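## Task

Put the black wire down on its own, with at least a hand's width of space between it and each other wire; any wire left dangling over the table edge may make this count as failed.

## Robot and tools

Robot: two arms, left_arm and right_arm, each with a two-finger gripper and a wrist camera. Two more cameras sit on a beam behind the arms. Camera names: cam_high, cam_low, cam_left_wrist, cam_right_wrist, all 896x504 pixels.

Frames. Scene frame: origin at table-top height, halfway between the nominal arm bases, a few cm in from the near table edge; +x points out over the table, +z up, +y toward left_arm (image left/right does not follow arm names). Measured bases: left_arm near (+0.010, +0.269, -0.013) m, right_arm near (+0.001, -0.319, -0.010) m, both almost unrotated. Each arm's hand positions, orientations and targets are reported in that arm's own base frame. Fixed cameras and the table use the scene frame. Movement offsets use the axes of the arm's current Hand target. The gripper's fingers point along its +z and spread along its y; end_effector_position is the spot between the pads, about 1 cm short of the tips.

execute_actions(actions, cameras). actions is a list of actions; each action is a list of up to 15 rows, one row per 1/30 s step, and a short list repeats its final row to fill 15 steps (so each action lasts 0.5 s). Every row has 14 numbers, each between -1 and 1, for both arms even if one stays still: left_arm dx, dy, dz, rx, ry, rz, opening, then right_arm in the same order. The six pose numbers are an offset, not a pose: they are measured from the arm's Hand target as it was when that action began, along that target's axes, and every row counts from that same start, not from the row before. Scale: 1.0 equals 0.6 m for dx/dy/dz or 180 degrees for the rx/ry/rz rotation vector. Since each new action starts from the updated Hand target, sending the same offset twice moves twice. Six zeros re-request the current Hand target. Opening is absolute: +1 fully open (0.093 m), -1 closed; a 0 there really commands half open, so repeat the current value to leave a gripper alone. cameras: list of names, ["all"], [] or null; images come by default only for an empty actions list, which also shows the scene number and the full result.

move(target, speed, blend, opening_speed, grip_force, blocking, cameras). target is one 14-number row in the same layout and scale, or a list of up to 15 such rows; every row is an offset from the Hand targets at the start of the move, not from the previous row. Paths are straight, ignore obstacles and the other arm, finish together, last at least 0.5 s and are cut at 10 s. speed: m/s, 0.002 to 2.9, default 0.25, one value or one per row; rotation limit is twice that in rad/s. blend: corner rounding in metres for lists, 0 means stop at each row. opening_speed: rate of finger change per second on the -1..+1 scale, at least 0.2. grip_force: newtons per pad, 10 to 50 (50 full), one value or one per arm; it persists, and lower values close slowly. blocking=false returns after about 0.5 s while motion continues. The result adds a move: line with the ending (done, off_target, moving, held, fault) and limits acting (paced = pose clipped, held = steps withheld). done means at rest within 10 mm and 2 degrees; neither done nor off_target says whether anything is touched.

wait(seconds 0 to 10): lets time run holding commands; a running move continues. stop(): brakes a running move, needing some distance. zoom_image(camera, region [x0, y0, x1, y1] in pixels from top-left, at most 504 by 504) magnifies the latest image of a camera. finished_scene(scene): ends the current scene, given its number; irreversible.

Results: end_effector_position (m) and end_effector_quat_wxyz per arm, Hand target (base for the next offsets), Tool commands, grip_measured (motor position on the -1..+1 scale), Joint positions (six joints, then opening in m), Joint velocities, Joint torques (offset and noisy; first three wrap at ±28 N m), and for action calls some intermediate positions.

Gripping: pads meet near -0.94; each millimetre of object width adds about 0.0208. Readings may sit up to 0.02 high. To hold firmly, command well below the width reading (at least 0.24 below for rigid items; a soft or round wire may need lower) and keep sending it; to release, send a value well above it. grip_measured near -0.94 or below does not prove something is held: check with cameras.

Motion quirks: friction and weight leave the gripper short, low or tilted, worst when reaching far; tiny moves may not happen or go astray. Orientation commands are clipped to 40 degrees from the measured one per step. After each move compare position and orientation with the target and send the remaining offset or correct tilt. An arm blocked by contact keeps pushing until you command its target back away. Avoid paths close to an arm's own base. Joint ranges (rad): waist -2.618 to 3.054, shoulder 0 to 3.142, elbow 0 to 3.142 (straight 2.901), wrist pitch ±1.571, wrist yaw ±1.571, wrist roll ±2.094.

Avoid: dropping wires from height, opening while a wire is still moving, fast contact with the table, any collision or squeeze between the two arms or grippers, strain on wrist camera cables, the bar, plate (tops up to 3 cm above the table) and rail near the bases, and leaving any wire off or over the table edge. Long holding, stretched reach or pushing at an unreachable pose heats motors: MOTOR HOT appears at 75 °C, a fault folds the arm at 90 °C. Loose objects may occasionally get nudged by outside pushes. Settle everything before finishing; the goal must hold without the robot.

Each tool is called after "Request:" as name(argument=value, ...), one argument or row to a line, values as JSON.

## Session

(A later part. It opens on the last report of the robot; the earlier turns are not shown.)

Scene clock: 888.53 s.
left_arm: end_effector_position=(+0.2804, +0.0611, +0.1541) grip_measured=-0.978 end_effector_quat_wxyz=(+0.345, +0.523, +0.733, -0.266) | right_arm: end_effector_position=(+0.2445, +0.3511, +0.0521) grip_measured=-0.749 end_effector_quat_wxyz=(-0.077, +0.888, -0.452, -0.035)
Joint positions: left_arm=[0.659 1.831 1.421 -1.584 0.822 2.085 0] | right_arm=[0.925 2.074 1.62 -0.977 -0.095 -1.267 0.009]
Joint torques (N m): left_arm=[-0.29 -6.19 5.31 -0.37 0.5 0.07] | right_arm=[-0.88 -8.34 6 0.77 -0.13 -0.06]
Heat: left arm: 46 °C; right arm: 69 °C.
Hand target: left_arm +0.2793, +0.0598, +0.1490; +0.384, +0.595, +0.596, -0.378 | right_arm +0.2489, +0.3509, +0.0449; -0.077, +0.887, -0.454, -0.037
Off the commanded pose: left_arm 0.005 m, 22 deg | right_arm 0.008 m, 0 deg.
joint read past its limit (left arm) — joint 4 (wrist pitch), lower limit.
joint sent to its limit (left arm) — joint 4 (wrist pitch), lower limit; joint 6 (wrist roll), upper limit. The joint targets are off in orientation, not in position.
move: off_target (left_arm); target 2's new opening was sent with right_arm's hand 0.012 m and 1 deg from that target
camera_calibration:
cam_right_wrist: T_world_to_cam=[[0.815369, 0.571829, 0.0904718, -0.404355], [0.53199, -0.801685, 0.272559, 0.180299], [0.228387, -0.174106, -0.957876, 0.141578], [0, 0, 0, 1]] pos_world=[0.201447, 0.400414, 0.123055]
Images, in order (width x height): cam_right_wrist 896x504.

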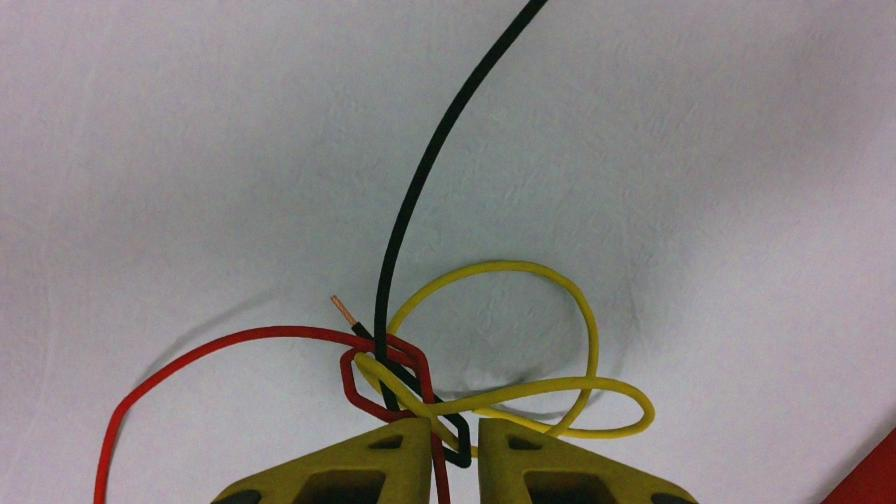

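Request:
move(
  target=[
    [0,0,0,0,0,0,-1,0,-0.0058,0.0005,0,0,0,-0.75],
    [0,0,0,0,0,0,-1,0.0033,-0.0032,0.0252,0,0,0,-0.75],
  ],
  speed=0.06,
  blend=0,
  cameras=["cam_right_wrist"],
)

Request:
zoom_image(
  camera="cam_right_wrist",
  region=[350, 304, 550, 504],
)

Scene clock: 900.60 s.
left_arm: end_effector_position=(+0.2804, +0.0611, +0.1541) grip_measured=-0.978 end_effector_quat_wxyz=(+0.345, +0.523, +0.733, -0.266) | right_arm: end_effector_position=(+0.2473, +0.3548, +0.0385) grip_measured=-0.749 end_effector_quat_wxyz=(-0.080, +0.888, -0.452, -0.034)
Joint positions: left_arm=[0.659 1.831 1.421 -1.584 0.822 2.085 0] | right_arm=[0.925 2.1 1.604 -0.93 -0.095 -1.268 0.009]
Joint torques (N m): left_arm=[-0.08 -6.34 5.35 -0.32 0.46 0.11] | right_arm=[-0.96 -8.53 5.67 0.74 -0.08 0]
Heat: left arm: 46 °C; right arm: 65 °C.
Hand target: left_arm +0.2793, +0.0598, +0.1490; +0.384, +0.595, +0.596, -0.378 | right_arm +0.2518, +0.3531, +0.0300; -0.078, +0.887, -0.454, -0.036
Off the commanded pose: left_arm 0.005 m, 22 deg | right_arm 0.010 m, 0 deg.
joint read past its limit (left arm) — joint 4 (wrist pitch), lower limit.
joint sent to its limit (left arm) — joint 4 (wrist pitch), lower limit; joint 6 (wrist roll), upper limit. The joint targets are off in orientation, not in position.
move: off_target (left_arm)
camera_calibration:
cam_right_wrist: T_world_to_cam=[[0.814417, 0.572333, 0.0957052, -0.407636], [0.531938, -0.802251, 0.270989, 0.185702], [0.231876, -0.169789, -0.957813, 0.126198], [0, 0, 0, 1]] pos_world=[0.203941, 0.40371, 0.109564]
Images, in order (width x height): cam_right_wrist 896x504.

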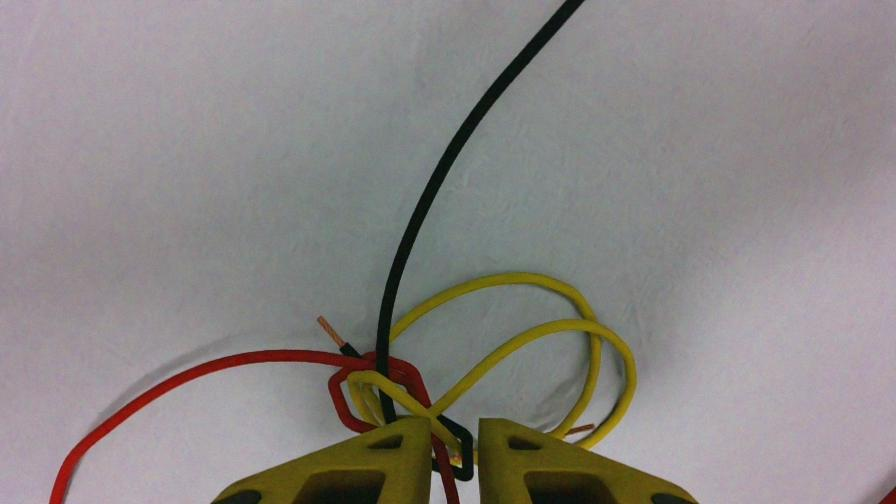

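Scaled by 2.520 from the camera's 896x504 image, which has a finer 1280x720 frame.

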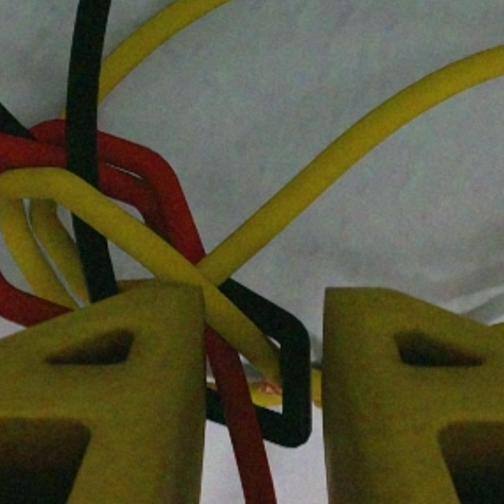

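Request:
move(
  target=[
    [0,0,0,0,0,0,-1,-0.02,-0.003,-0.112,0,0,0,-0.75],
    [0,0,0,0,0,0,-1,-0.02,-0.003,-0.112,0,0,0.5,-0.6],
  ],
  speed=[0.15,0.5],
  blend=0.01,
  cameras=["cam_right_wrist"],
)

Request:
zoom_image(
  camera="cam_right_wrist",
  region=[330, 270, 570, 504],
)

Scene clock: 920.50 s.
left_arm: end_effector_position=(+0.2804, +0.0611, +0.1541) grip_measured=-0.978 end_effector_quat_wxyz=(+0.345, +0.523, +0.733, -0.266) | right_arm: end_effector_position=(+0.2407, +0.3465, +0.0709) grip_measured=-0.601 end_effector_quat_wxyz=(+0.003, -0.310, +0.949, +0.061)
Joint positions: left_arm=[0.659 1.831 1.421 -1.584 0.822 2.085 0] | right_arm=[0.925 2.1 1.742 -1.139 -0.097 0.298 0.016]
Joint torques (N m): left_arm=[-0.28 -6.37 5.35 -0.3 0.49 0.08] | right_arm=[0.06 -13.64 8.99 0.36 -0.05 0.11]
Heat: left arm: 46 °C; right arm: 62 °C.
Hand target: left_arm +0.2793, +0.0598, +0.1490; +0.384, +0.595, +0.596, -0.378 | right_arm +0.2458, +0.3522, +0.0981; +0.029, -0.306, +0.948, +0.081
Off the commanded pose: left_arm 0.005 m, 22 deg | right_arm 0.028 m, 4 deg.
joint read past its limit (left arm) — joint 4 (wrist pitch), lower limit.
joint sent to its limit (left arm) — joint 4 (wrist pitch), lower limit; joint 6 (wrist roll), upper limit. The joint targets are off in orientation, not in position.
move: off_target (left_arm, right_arm); target 2's new opening was sent with right_arm's hand 0.028 m and 4 deg from that target
camera_calibration:
cam_right_wrist: T_world_to_cam=[[0.578121, -0.805953, -0.127344, 0.149692], [-0.731288, -0.581013, 0.35727, 0.395178], [-0.361931, -0.113421, -0.925279, 0.278395], [0, 0, 0, 1]] pos_world=[0.303209, 0.381824, 0.13547]
Images, in order (width x height): cam_right_wrist 896x504.

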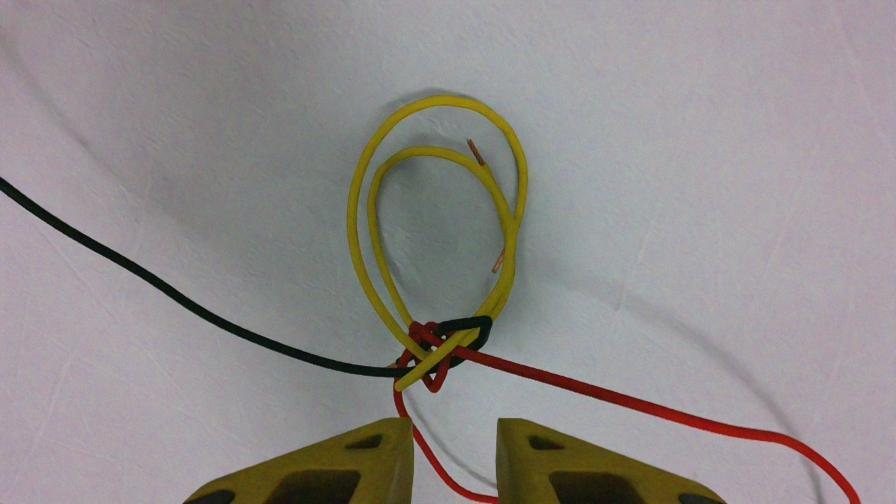

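Scaled by 2.100 from the camera's 896x504 image, which has a finer 1280x720 frame.

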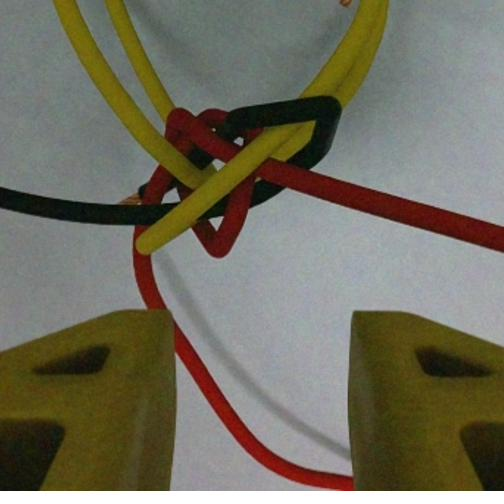

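Request:
move(
  target=[
    [0,0,0,0,0,0,-1,0.1005,0.0138,0.008,0,0,-0.16,-0.6],
    [0,0,0,0,0,0,-1,0.108,0.004,0.079,0,0,-0.16,-0.6],
  ],
  speed=0.2,
  blend=0.01,
  cameras=["cam_right_wrist"],
)

Request:
zoom_image(
  camera="cam_right_wrist",
  region=[330, 270, 570, 504],
)

Scene clock: 1016.47 s.
left_arm: end_effector_position=(+0.2804, +0.0611, +0.1541) grip_measured=-0.978 end_effector_quat_wxyz=(+0.345, +0.523, +0.733, -0.266) | right_arm: end_effector_position=(+0.1901, +0.3222, +0.0419) grip_measured=-0.601 end_effector_quat_wxyz=(+0.035, -0.528, +0.846, +0.070)
Joint positions: left_arm=[0.659 1.831 1.421 -1.584 0.822 2.085 0] | right_arm=[0.994 1.901 1.332 -0.879 -0.097 -0.116 0.016]
Joint torques (N m): left_arm=[-0.28 -6.31 5.41 -0.39 0.5 0.08] | right_arm=[0.57 -9.36 5.65 0.72 0.14 -0.04]
Heat: left arm: 46 °C; right arm: 73 °C.
Hand target: left_arm +0.2793, +0.0598, +0.1490; +0.384, +0.595, +0.596, -0.378 | right_arm +0.1923, +0.3249, +0.0450; +0.048, -0.532, +0.842, +0.071
Off the commanded pose: left_arm 0.005 m, 22 deg | right_arm 0.004 m, 2 deg.
joint read past its limit (left arm) — joint 4 (wrist pitch), lower limit.
joint sent to its limit (left arm) — joint 4 (wrist pitch), lower limit; joint 6 (wrist roll), upper limit. The joint targets are off in orientation, not in position.
move: off_target (left_arm)
camera_calibration:
cam_right_wrist: T_world_to_cam=[[0.892578, -0.440646, -0.0955841, -0.0231904], [-0.402175, -0.873888, 0.273086, 0.389694], [-0.203864, -0.205309, -0.957229, 0.231493], [0, 0, 0, 1]] pos_world=[0.224617, 0.377858, 0.112955]
Images, in order (width x height): cam_right_wrist 896x504.

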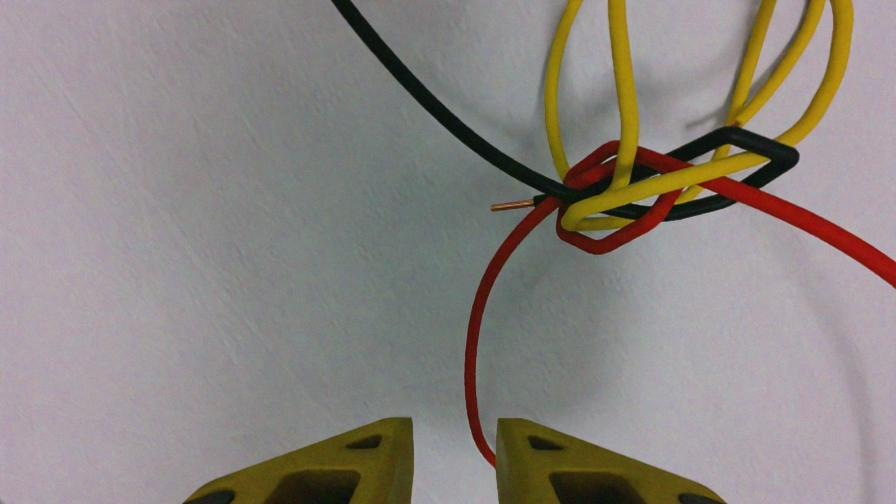

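Scaled by 2.100 from the camera's 896x504 image, which has a finer 1280x720 frame.

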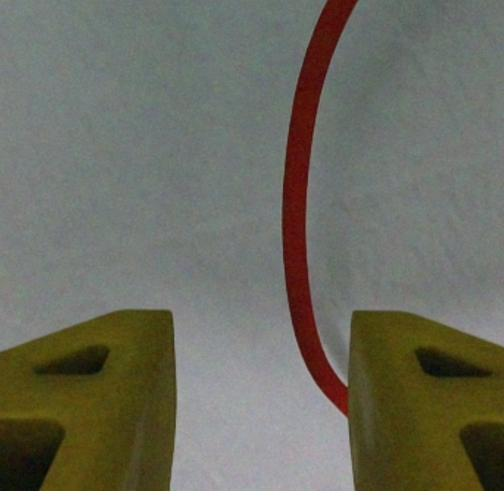

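Request:
move(
  target=[
    [0,0,0,0,0,0,-1,0.0022,-0.0075,0.06,0,0,0,-0.6],
    [0,0,0,0,0,0,-1,0.0022,-0.0075,0.06,0,0,0,-1],
  ],
  speed=0.08,
  opening_speed=0.6,
  cameras=["cam_right_wrist"],
)

Request:
zoom_image(
  camera="cam_right_wrist",
  region=[350, 200, 650, 504],
)

Scene clock: 1029.17 s.
left_arm: end_effector_position=(+0.2804, +0.0611, +0.1541) grip_measured=-0.978 end_effector_quat_wxyz=(+0.345, +0.523, +0.733, -0.266) | right_arm: end_effector_position=(+0.1947, +0.3220, +0.0171) grip_measured=-0.984 end_effector_quat_wxyz=(+0.044, -0.530, +0.845, +0.061)
Joint positions: left_arm=[0.659 1.831 1.421 -1.584 0.822 2.085 0] | right_arm=[0.994 1.935 1.274 -0.778 -0.073 -0.122 0]
Joint torques (N m): left_arm=[-0.25 -6.35 5.34 -0.38 0.45 0.11] | right_arm=[0.06 -7.04 4.88 1.01 -0.14 -0.01]
Heat: left arm: 46 °C; right arm: 68 °C.
Hand target: left_arm +0.2793, +0.0598, +0.1490; +0.384, +0.595, +0.596, -0.378 | right_arm +0.1959, +0.3280, +0.0089; +0.048, -0.532, +0.842, +0.071
Off the commanded pose: left_arm 0.005 m, 22 deg | right_arm 0.010 m, 1 deg.
joint read past its limit (left arm) — joint 4 (wrist pitch), lower limit.
joint sent to its limit (left arm) — joint 4 (wrist pitch), lower limit; joint 6 (wrist roll), upper limit. The joint targets are off in orientation, not in position.
move: off_target (left_arm); target 2's new opening was sent with right_arm's hand 0.011 m and 1 deg from that target
camera_calibration:
cam_right_wrist: T_world_to_cam=[[0.895703, -0.439031, -0.0704803, -0.0313573], [-0.407077, -0.873417, 0.267267, 0.39903], [-0.178897, -0.210701, -0.961042, 0.205567], [0, 0, 0, 1]] pos_world=[0.227298, 0.378066, 0.0887009]
Images, in order (width x height): cam_right_wrist 896x504.

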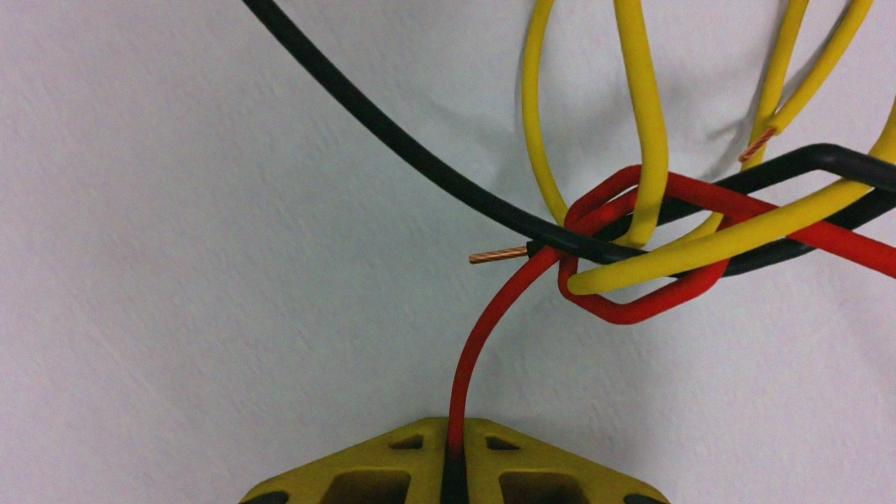

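Scaled by 1.658 from the camera's 896x504 image, which has a finer 1280x720 frame.

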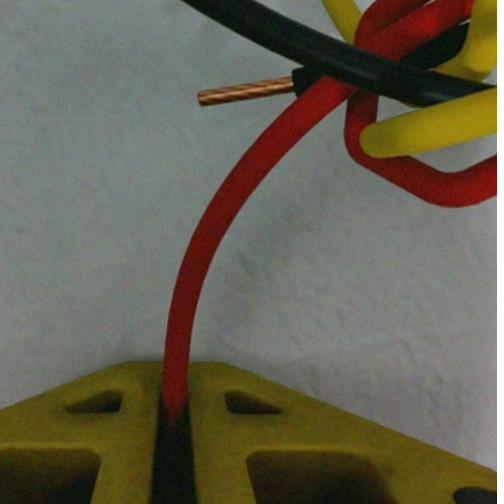

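Request:
zoom_image(
  camera="cam_right_wrist",
  region=[530, 120, 896, 350],
)

Scaled by 1.377 from the camera's 896x504 image, which has a finer 1280x720 frame.

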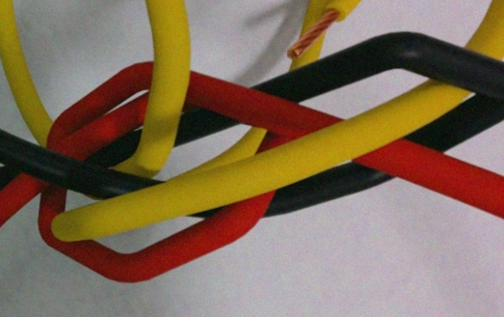

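Request:
move(
  target=[0.116,0,-0.093,0,0,0,-1,0,0,0,0,0,0,-1],
  speed=0.1,
  cameras=["cam_right_wrist","cam_high"],
)

Request:
zoom_image(
  camera="cam_high",
  region=[230, 230, 530, 400],
)

Scene clock: 1045.07 s.
left_arm: end_effector_position=(+0.2747, +0.1309, +0.1082) grip_measured=-0.978 end_effector_quat_wxyz=(+0.297, +0.476, +0.781, -0.274) | right_arm: end_effector_position=(+0.1947, +0.3220, +0.0171) grip_measured=-0.984 end_effector_quat_wxyz=(+0.044, -0.530, +0.845, +0.061)
Joint positions: left_arm=[0.806 2.037 1.545 -1.583 0.693 2.085 0] | right_arm=[0.994 1.935 1.274 -0.778 -0.073 -0.122 0]
Joint torques (N m): left_arm=[0.85 -7.77 9.47 -0.55 0.39 0.16] | right_arm=[0.32 -6.97 4.9 1.02 -0.13 0.03]
Heat: left arm: 46 °C; right arm: 63 °C.
Hand target: left_arm +0.2793, +0.1397, +0.1092; +0.384, +0.596, +0.596, -0.378 | right_arm +0.1959, +0.3280, +0.0089; +0.048, -0.532, +0.842, +0.071
Off the commanded pose: left_arm 0.010 m, 30 deg | right_arm 0.010 m, 1 deg.
joint read past its limit (left arm) — joint 4 (wrist pitch), lower limit.
joint sent to its limit (left arm) — joint 4 (wrist pitch), lower limit; joint 6 (wrist roll), upper limit. The joint targets are off in orientation, not in position.
move: off_target (left_arm)
camera_calibration:
cam_right_wrist: T_world_to_cam=[[0.895846, -0.438739, -0.0704816, -0.0314994], [-0.406803, -0.873563, 0.267206, 0.399029], [-0.178804, -0.210704, -0.961058, 0.205549], [0, 0, 0, 1]] pos_world=[0.227298, 0.378066, 0.0887011]
Images, in order (width x height): cam_high 896x504, cam_right_wrist 896x504.

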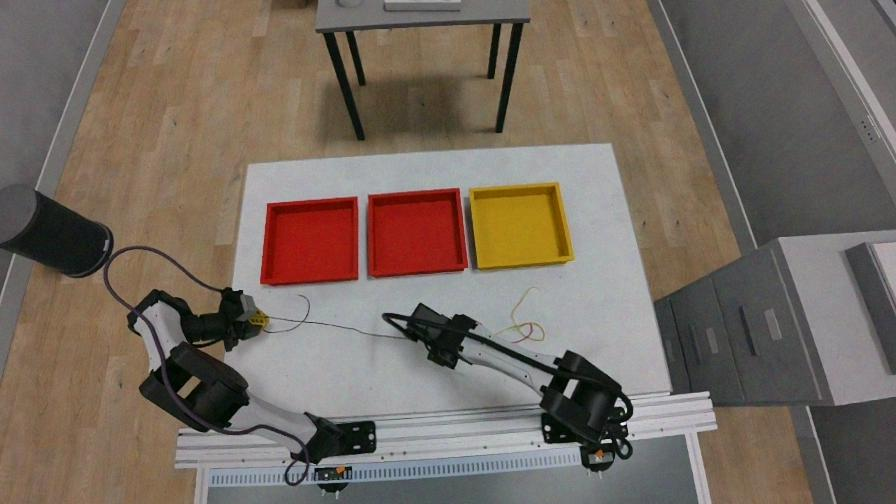

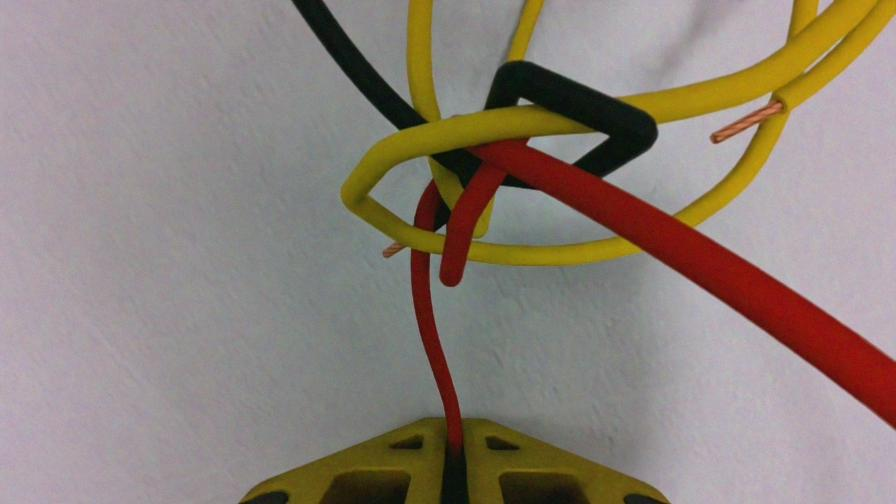

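Scaled by 1.680 from the camera's 896x504 image, which has a finer 1280x720 frame.

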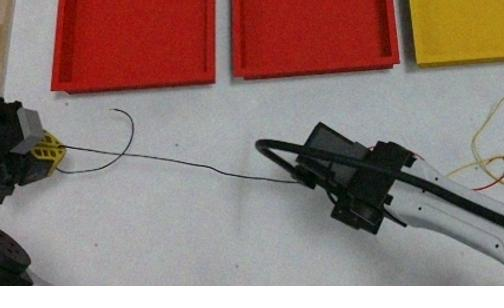

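Request:
move(
  target=[0.058,0,-0.05,0,0,0,-1,0,0,0,0,0,0,-1],
  speed=0.06,
  cameras=["cam_right_wrist"],
)

Request:
zoom_image(
  camera="cam_right_wrist",
  region=[300, 20, 700, 420],
)

Scene clock: 1057.67 s.
left_arm: end_effector_position=(+0.2744, +0.1678, +0.0899) grip_measured=-0.978 end_effector_quat_wxyz=(+0.284, +0.456, +0.799, -0.270) | right_arm: end_effector_position=(+0.2007, +0.3380, +0.0202) grip_measured=-0.984 end_effector_quat_wxyz=(+0.072, -0.531, +0.840, +0.083)
Joint positions: left_arm=[0.871 2.149 1.653 -1.593 0.648 2.085 0] | right_arm=[0.996 1.935 1.274 -0.708 -0.091 -0.123 0]
Joint torques (N m): left_arm=[1.57 -8.61 9.76 -0.5 0.37 0.11] | right_arm=[-0.01 -6.64 5.19 0.46 0.02 -0.01]
Heat: left arm: 47 °C; right arm: 60 °C.
Hand target: left_arm +0.2792, +0.1815, +0.0902; +0.384, +0.595, +0.596, -0.378 | right_arm +0.1959, +0.3280, +0.0089; +0.048, -0.532, +0.842, +0.071
Off the commanded pose: left_arm 0.014 m, 33 deg | right_arm 0.016 m, 3 deg.
joint read past its limit (left arm) — joint 4 (wrist pitch), lower limit.
joint sent to its limit (left arm) — joint 4 (wrist pitch), lower limit; joint 6 (wrist roll), upper limit. The joint targets are off in orientation, not in position.
move: off_target (left_arm, right_arm)
camera_calibration:
cam_right_wrist: T_world_to_cam=[[0.900067, -0.428521, -0.0790546, -0.0336708], [-0.407248, -0.891769, 0.197224, 0.422278], [-0.155013, -0.14532, -0.977166, 0.186387], [0, 0, 0, 1]] pos_world=[0.23117, 0.389231, 0.0961858]
Images, in order (width x height): cam_right_wrist 896x504.

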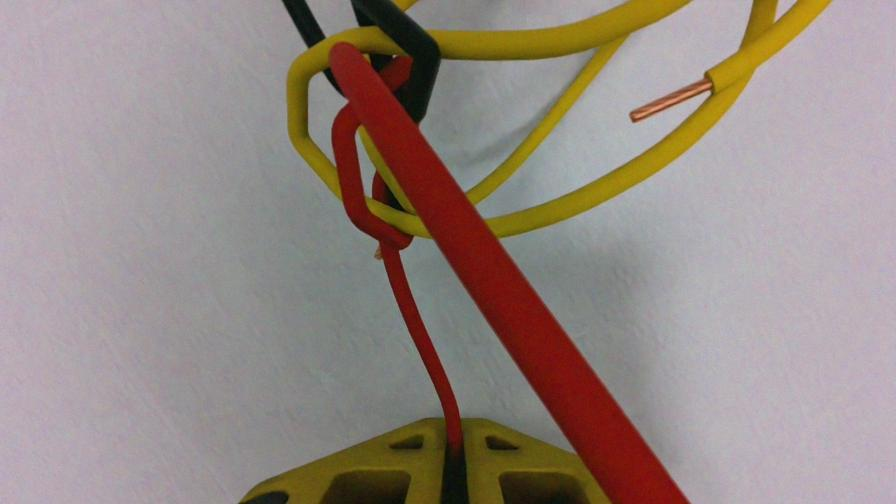

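Scaled by 1.260 from the camera's 896x504 image, which has a finer 1280x720 frame.

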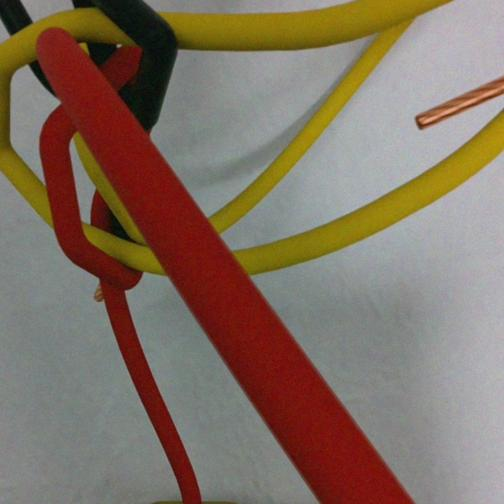

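Request:
move(
  target=[0.058,0,-0.05,0,0,0,-1,0,0,0,0,0,0,-1],
  speed=0.06,
  cameras=["cam_right_wrist"],
)

Request:
zoom_image(
  camera="cam_right_wrist",
  region=[250, 0, 600, 350],
)

Scene clock: 1066.90 s.
left_arm: end_effector_position=(+0.2739, +0.2016, +0.0719) grip_measured=-0.978 end_effector_quat_wxyz=(+0.276, +0.436, +0.813, -0.270) | right_arm: end_effector_position=(+0.2048, +0.3501, +0.0234) grip_measured=-0.984 end_effector_quat_wxyz=(+0.092, -0.532, +0.835, +0.103)
Joint positions: left_arm=[0.926 2.265 1.774 -1.613 0.618 2.085 0] | right_arm=[0.996 1.935 1.274 -0.655 -0.109 -0.124 0]
Joint torques (N m): left_arm=[2.07 -9.58 10.76 -0.3 0.31 0.13] | right_arm=[-0.14 -7.12 5.53 0.02 0.17 -0.06]
Heat: left arm: 47 °C; right arm: 58 °C.
Hand target: left_arm +0.2792, +0.2232, +0.0712; +0.384, +0.596, +0.596, -0.378 | right_arm +0.1958, +0.3279, +0.0089; +0.048, -0.532, +0.842, +0.071
Off the commanded pose: left_arm 0.022 m, 36 deg | right_arm 0.028 m, 6 deg.
joint read past its limit (left arm) — joint 4 (wrist pitch), lower limit.
joint sent to its limit (left arm) — joint 4 (wrist pitch), lower limit; joint 6 (wrist roll), upper limit. The joint targets are off in orientation, not in position.
move: off_target (left_arm, right_arm)
camera_calibration:
cam_right_wrist: T_world_to_cam=[[0.903351, -0.419403, -0.0897655, -0.0355173], [-0.405083, -0.903065, 0.142764, 0.438931], [-0.14094, -0.0926034, -0.985678, 0.170716], [0, 0, 0, 1]] pos_world=[0.233949, 0.397296, 0.10242]
Images, in order (width x height): cam_right_wrist 896x504.

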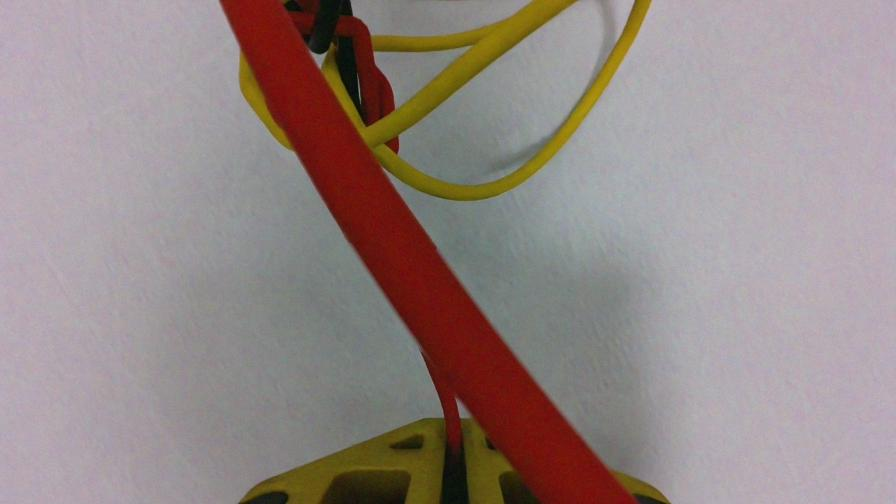

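Scaled by 1.440 from the camera's 896x504 image, which has a finer 1280x720 frame.

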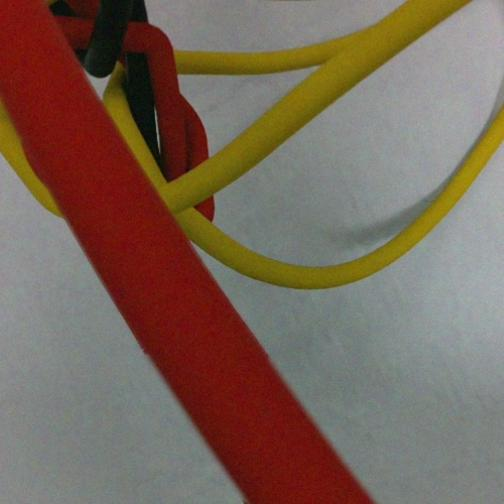

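Request:
move(
  target=[0,0,0,0,0,0,-1,0.098,-0.01,-0.05,0,0,0,-1],
  speed=0.08,
  cameras=["cam_right_wrist","cam_high","cam_left_wrist"],
)

Request:
zoom_image(
  camera="cam_high",
  region=[230, 250, 580, 420],
)

Request:
zoom_image(
  camera="cam_right_wrist",
  region=[250, 0, 600, 350],
)

Scene clock: 1075.60 s.
left_arm: end_effector_position=(+0.2737, +0.2014, +0.0710) grip_measured=-0.978 end_effector_quat_wxyz=(+0.275, +0.437, +0.812, -0.271) | right_arm: end_effector_position=(+0.1886, +0.3262, +0.0408) grip_measured=-0.984 end_effector_quat_wxyz=(+0.123, -0.546, +0.818, +0.132)
Joint positions: left_arm=[0.925 2.268 1.774 -1.614 0.616 2.086 0] | right_arm=[0.981 1.754 1.085 -0.569 -0.148 -0.17 0]
Joint torques (N m): left_arm=[2.21 -9.73 10.73 -0.34 0.39 0.11] | right_arm=[-2.77 -10.02 2.99 -0.75 0.55 0.03]
Heat: left arm: 48 °C; right arm: 57 °C.
Hand target: left_arm +0.2791, +0.2231, +0.0711; +0.384, +0.595, +0.596, -0.379 | right_arm +0.1759, +0.2679, +0.0288; +0.048, -0.532, +0.842, +0.071
Off the commanded pose: left_arm 0.023 m, 36 deg | right_arm 0.061 m, 12 deg.
joint read past its limit (left arm) — joint 4 (wrist pitch), lower limit.
joint sent to its limit (left arm) — joint 4 (wrist pitch), lower limit; joint 6 (wrist roll), upper limit. The joint targets are off in orientation, not in position.
move: off_target (left_arm, right_arm)
camera_calibration:
cam_left_wrist: T_world_to_cam=[[-0.867242, -0.454853, 0.202486, 0.31343], [-0.49763, 0.804951, -0.323138, 0.0354773], [-0.0160108, -0.381002, -0.924435, 0.236611], [0, 0, 0, 1]] pos_world=[0.293262, 0.204156, 0.166731]
cam_right_wrist: T_world_to_cam=[[0.921758, -0.37513, -0.0981822, -0.0469455], [-0.371157, -0.926837, 0.0567068, 0.413211], [-0.112271, -0.0158289, -0.993552, 0.153262], [0, 0, 0, 1]] pos_world=[0.213846, 0.367795, 0.124233]
Images, in order (width x height): cam_high 896x504, cam_left_wrist 896x504, cam_right_wrist 896x504.

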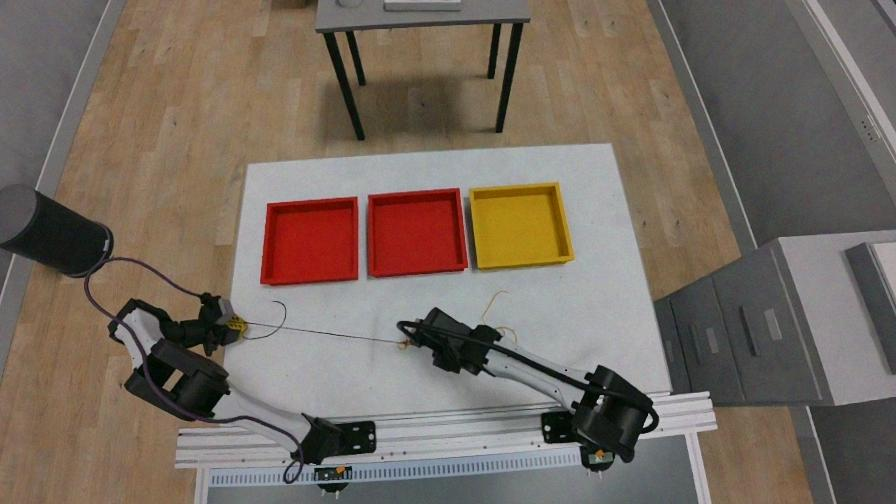

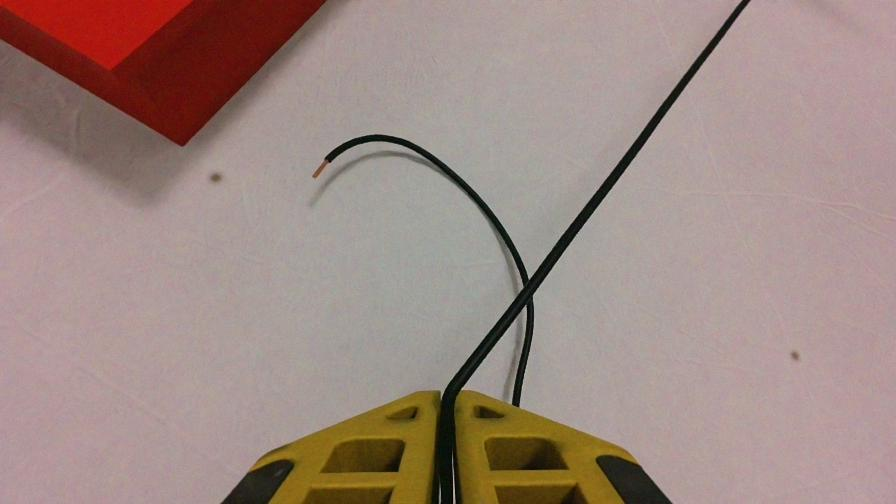

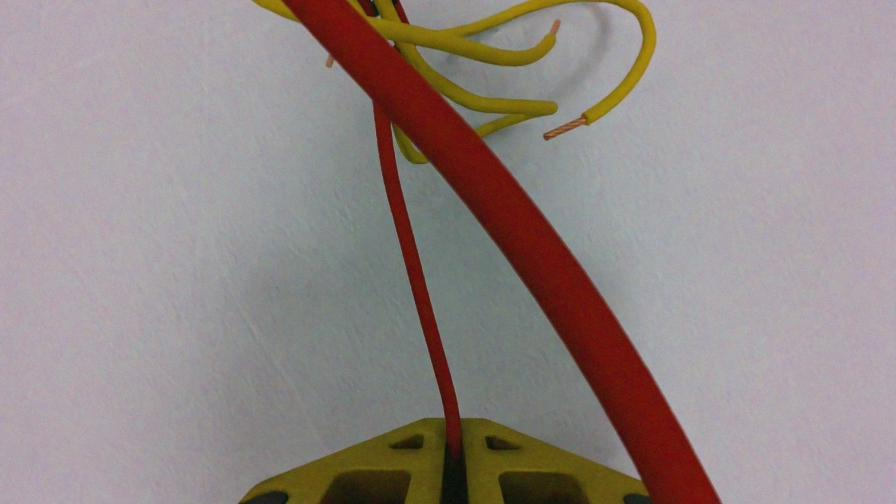

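Scaled by 1.440 from the camera's 896x504 image, which has a finer 1280x720 frame.

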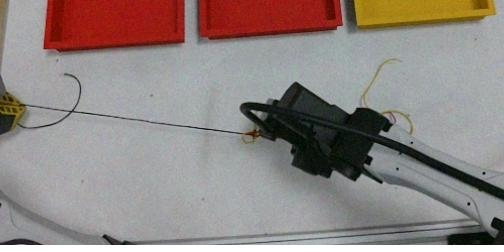

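Scaled by 1.440 from the camera's 896x504 image, which has a finer 1280x720 frame.

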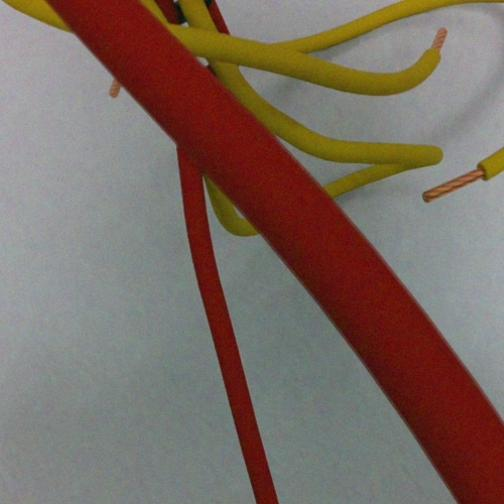

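Request:
move(
  target=[-0.04,0,0.04,0,0,0,-1,-0.105,0.012,0.063,0,0,0,-1],
  speed=0.12,
  cameras=["cam_right_wrist"],
)

Request:
zoom_image(
  camera="cam_right_wrist",
  region=[300, 0, 800, 350],
)

Scene clock: 1120.67 s.
left_arm: end_effector_position=(+0.2752, +0.1903, +0.0728) grip_measured=-0.978 end_effector_quat_wxyz=(+0.272, +0.448, +0.807, -0.272) | right_arm: end_effector_position=(+0.1926, +0.3327, +0.0171) grip_measured=-0.984 end_effector_quat_wxyz=(+0.052, -0.534, +0.839, +0.087)
Joint positions: left_arm=[0.9 2.24 1.737 -1.599 0.616 2.086 0] | right_arm=[0.995 1.936 1.266 -0.733 -0.116 -0.129 0]
Joint torques (N m): left_arm=[0.02 -13.89 5.09 -0.51 0.57 0.11] | right_arm=[0.66 -4.57 6.31 0.82 0.32 0.16]
Heat: left arm: 53 °C; right arm: 60 °C.
Hand target: left_arm +0.2792, +0.1914, +0.0828; +0.384, +0.596, +0.596, -0.378 | right_arm +0.1966, +0.3335, +0.0020; +0.048, -0.532, +0.842, +0.071
Off the commanded pose: left_arm 0.011 m, 35 deg | right_arm 0.016 m, 2 deg.
joint read past its limit (left arm) — joint 4 (wrist pitch), lower limit.
joint sent to its limit (left arm) — joint 4 (wrist pitch), lower limit; joint 6 (wrist roll), upper limit. The joint targets are off in orientation, not in position.
move: off_target (left_arm, right_arm)
camera_calibration:
cam_right_wrist: T_world_to_cam=[[0.900741, -0.421106, -0.106464, -0.0311227], [-0.390542, -0.892458, 0.225825, 0.411413], [-0.190111, -0.161831, -0.968333, 0.19342], [0, 0, 0, 1]] pos_world=[0.225479, 0.385364, 0.0910743]
Images, in order (width x height): cam_right_wrist 896x504.

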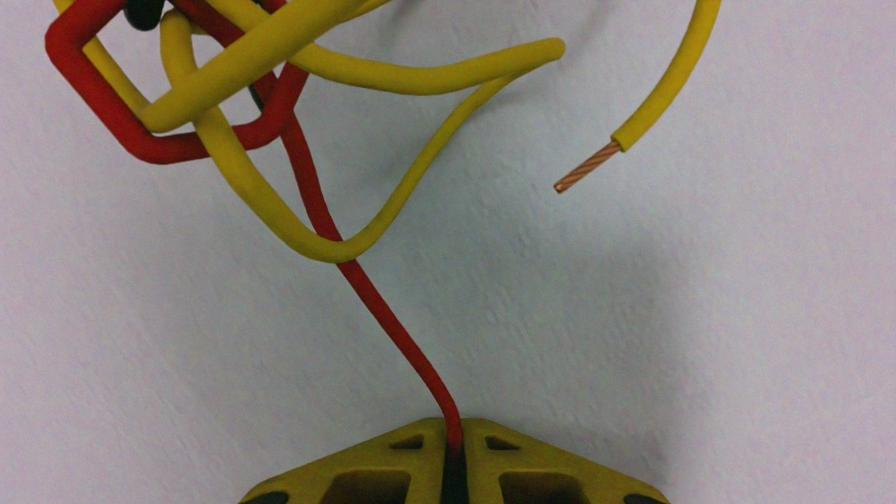

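Scaled by 1.008 from the camera's 896x504 image, which has a finer 1280x720 frame.

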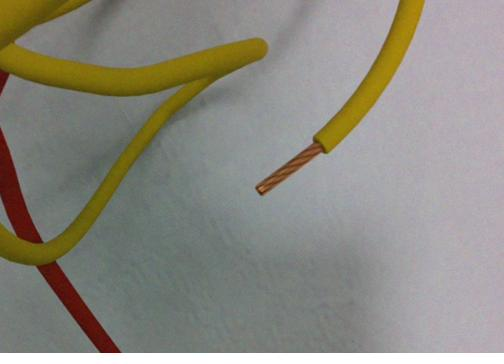

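Request:
zoom_image(
  camera="cam_right_wrist",
  region=[0, 0, 400, 280],
)

Scaled by 1.260 from the camera's 896x504 image, which has a finer 1280x720 frame.

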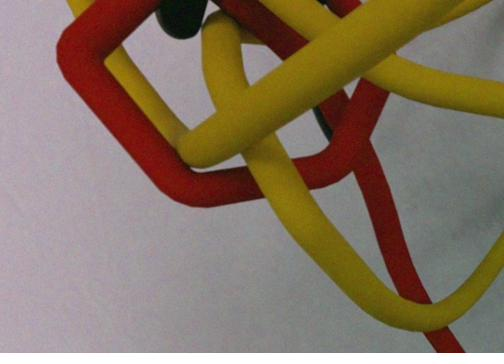

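Request:
move(
  target=[0.055,0,0.08,0,0,0,-1,0,0,0,0,0,0,-1],
  speed=0.12,
  cameras=["cam_right_wrist","cam_left_wrist"],
)

Request:
zoom_image(
  camera="cam_right_wrist",
  region=[0, 0, 500, 350],
)

Scene clock: 1135.47 s.
left_arm: end_effector_position=(+0.2804, +0.1652, +0.0387) grip_measured=-0.978 end_effector_quat_wxyz=(+0.259, +0.464, +0.791, -0.302) | right_arm: end_effector_position=(+0.1926, +0.3327, +0.0170) grip_measured=-0.984 end_effector_quat_wxyz=(+0.052, -0.534, +0.839, +0.087)
Joint positions: left_arm=[0.836 2.286 1.652 -1.514 0.616 2.086 0] | right_arm=[0.995 1.937 1.266 -0.733 -0.116 -0.128 0]
Joint torques (N m): left_arm=[-0.1 -9.28 4.36 -0.72 0.45 0.13] | right_arm=[0.72 -4.52 6.43 0.79 0.24 0.14]
Heat: left arm: 57 °C; right arm: 56 °C.
Hand target: left_arm +0.2796, +0.1617, +0.0328; +0.384, +0.596, +0.596, -0.378 | right_arm +0.1966, +0.3335, +0.0019; +0.048, -0.532, +0.842, +0.071
Off the commanded pose: left_arm 0.007 m, 32 deg | right_arm 0.015 m, 2 deg.
joint sent to its limit (left arm) — joint 6 (wrist roll), upper limit. The joint targets are off in orientation, not in position.
move: off_target (left_arm, right_arm)
camera_calibration:
cam_left_wrist: T_world_to_cam=[[-0.898081, -0.369334, 0.238837, 0.302552], [-0.433363, 0.835825, -0.337036, 0.034865], [-0.0751466, -0.406189, -0.910694, 0.213234], [0, 0, 0, 1]] pos_world=[0.302849, 0.169215, 0.133681]
cam_right_wrist: T_world_to_cam=[[0.900225, -0.42215, -0.1067, -0.0305963], [-0.391449, -0.891946, 0.226272, 0.411401], [-0.190692, -0.161928, -0.968202, 0.193478], [0, 0, 0, 1]] pos_world=[0.225481, 0.385361, 0.0909728]
Images, in order (width x height): cam_left_wrist 896x504, cam_right_wrist 896x504.

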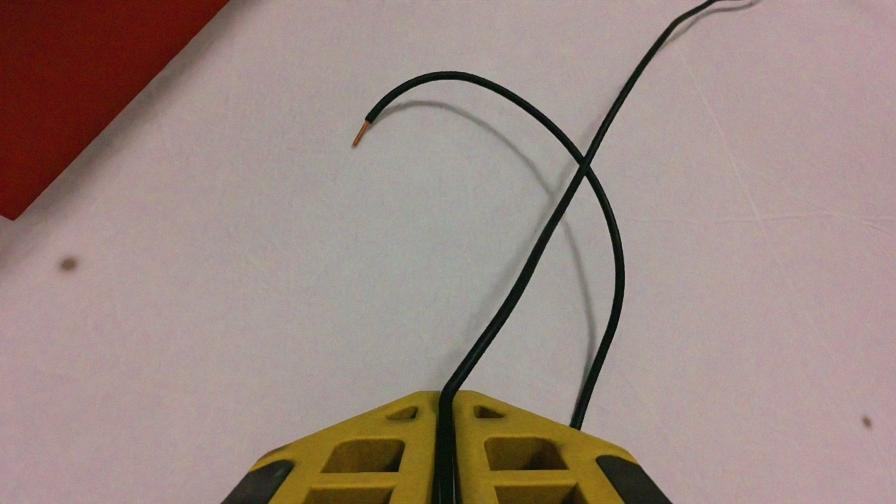

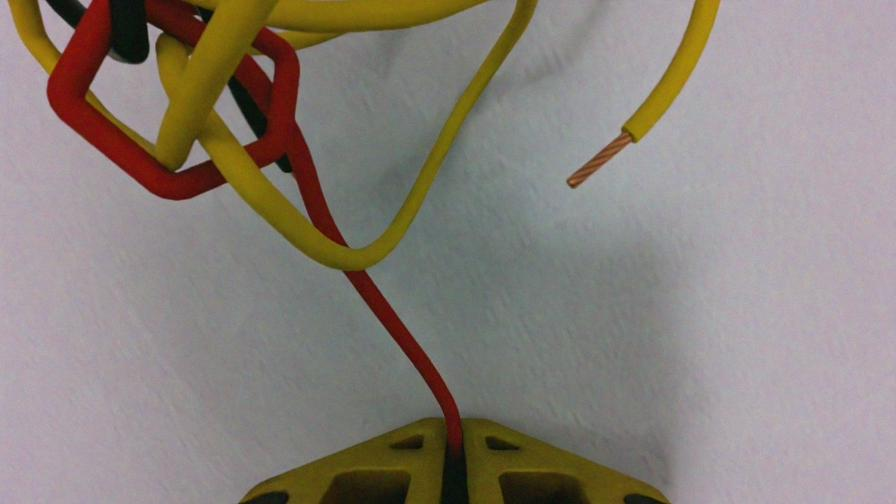

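Scaled by 1.008 from the camera's 896x504 image, which has a finer 1280x720 frame.

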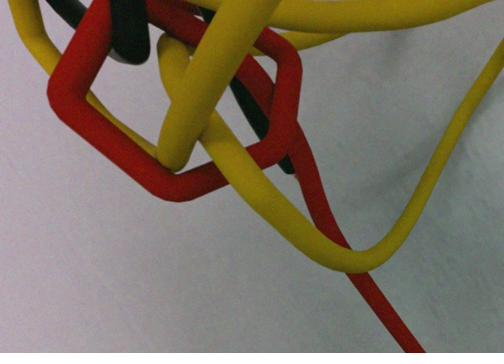

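Request:
move(
  target=[
    [0,0,0,0,0,0,-1,0,0,0,0,0,0,-0.75],
    [0,0,0,0,0,0,-1,-0.013,0.0057,-0.082,0,0,0,-0.75],
    [0,0,0,0,0,0,-1,-0.0935,0.061,-0.1635,0,0,0,-0.75],
  ],
  speed=[0.1,0.15,0.2],
  blend=[0,0.01,0],
  cameras=["cam_right_wrist","cam_high"],
)

Request:
zoom_image(
  camera="cam_right_wrist",
  region=[330, 120, 630, 370],
)

Scene clock: 1153.30 s.
left_arm: end_effector_position=(+0.2806, +0.1654, +0.0385) grip_measured=-0.978 end_effector_quat_wxyz=(+0.259, +0.465, +0.791, -0.301) | right_arm: end_effector_position=(+0.1817, +0.3792, +0.1066) grip_measured=-0.751 end_effector_quat_wxyz=(+0.042, -0.537, +0.839, +0.075)
Joint positions: left_arm=[0.836 2.286 1.652 -1.512 0.616 2.086 0] | right_arm=[1.088 2.011 1.744 -1.156 -0.088 -0.043 0.009]
Joint torques (N m): left_arm=[-0.13 -9.32 4.45 -0.69 0.44 0.13] | right_arm=[0.08 -8.31 9.1 0.51 0.15 0.11]
Heat: left arm: 56 °C; right arm: 54 °C.
Hand target: left_arm +0.2796, +0.1617, +0.0328; +0.384, +0.595, +0.596, -0.378 | right_arm +0.1870, +0.3822, +0.1099; +0.048, -0.532, +0.842, +0.071
Off the commanded pose: left_arm 0.007 m, 32 deg | right_arm 0.007 m, 1 deg.
joint sent to its limit (left arm) — joint 6 (wrist roll), upper limit. The joint targets are off in orientation, not in position.
move: off_target (left_arm)
camera_calibration:
cam_right_wrist: T_world_to_cam=[[0.90217, -0.420574, -0.0959528, 0.00631882], [-0.386165, -0.886513, 0.254894, 0.422251], [-0.192265, -0.192904, -0.962196, 0.297059], [0, 0, 0, 1]] pos_world=[0.214472, 0.434293, 0.178806]
Images, in order (width x height): cam_high 896x504, cam_right_wrist 896x504.

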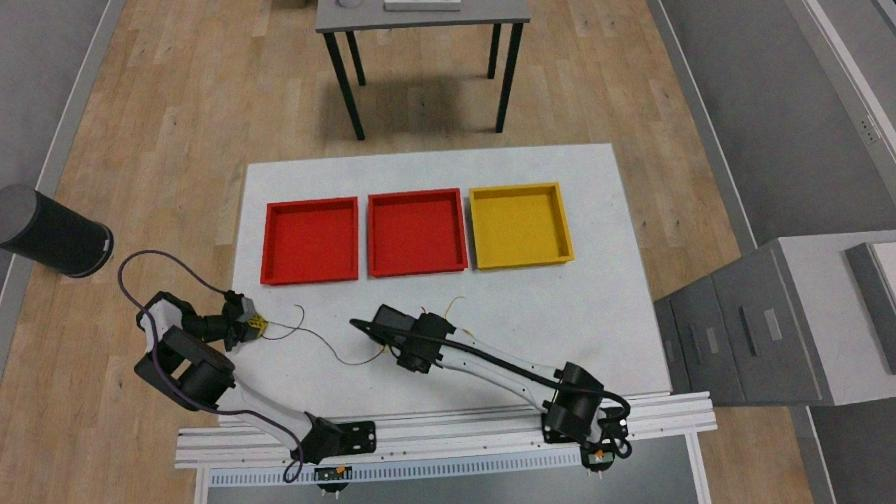

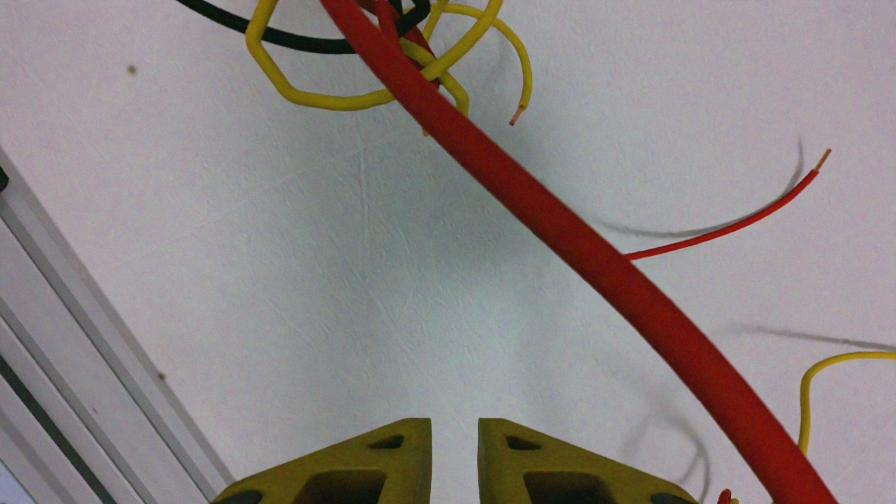

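Scaled by 1.680 from the camera's 896x504 image, which has a finer 1280x720 frame.

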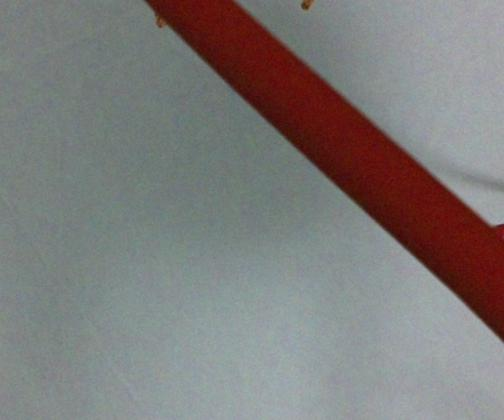

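Request:
zoom_image(
  camera="cam_high",
  region=[330, 270, 530, 390],
)

Request:
zoom_image(
  camera="cam_right_wrist",
  region=[560, 300, 896, 504],
)

Scaled by 2.520 from the camera's 896x504 image, which has a finer 1280x720 frame.

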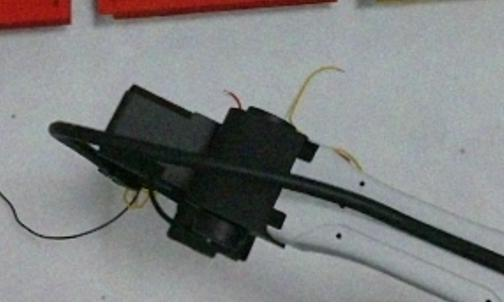

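Scaled by 1.500 from the camera's 896x504 image, which has a finer 1280x720 frame.

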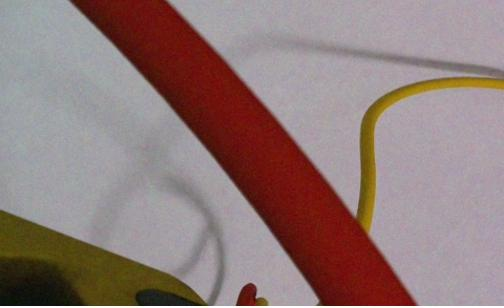

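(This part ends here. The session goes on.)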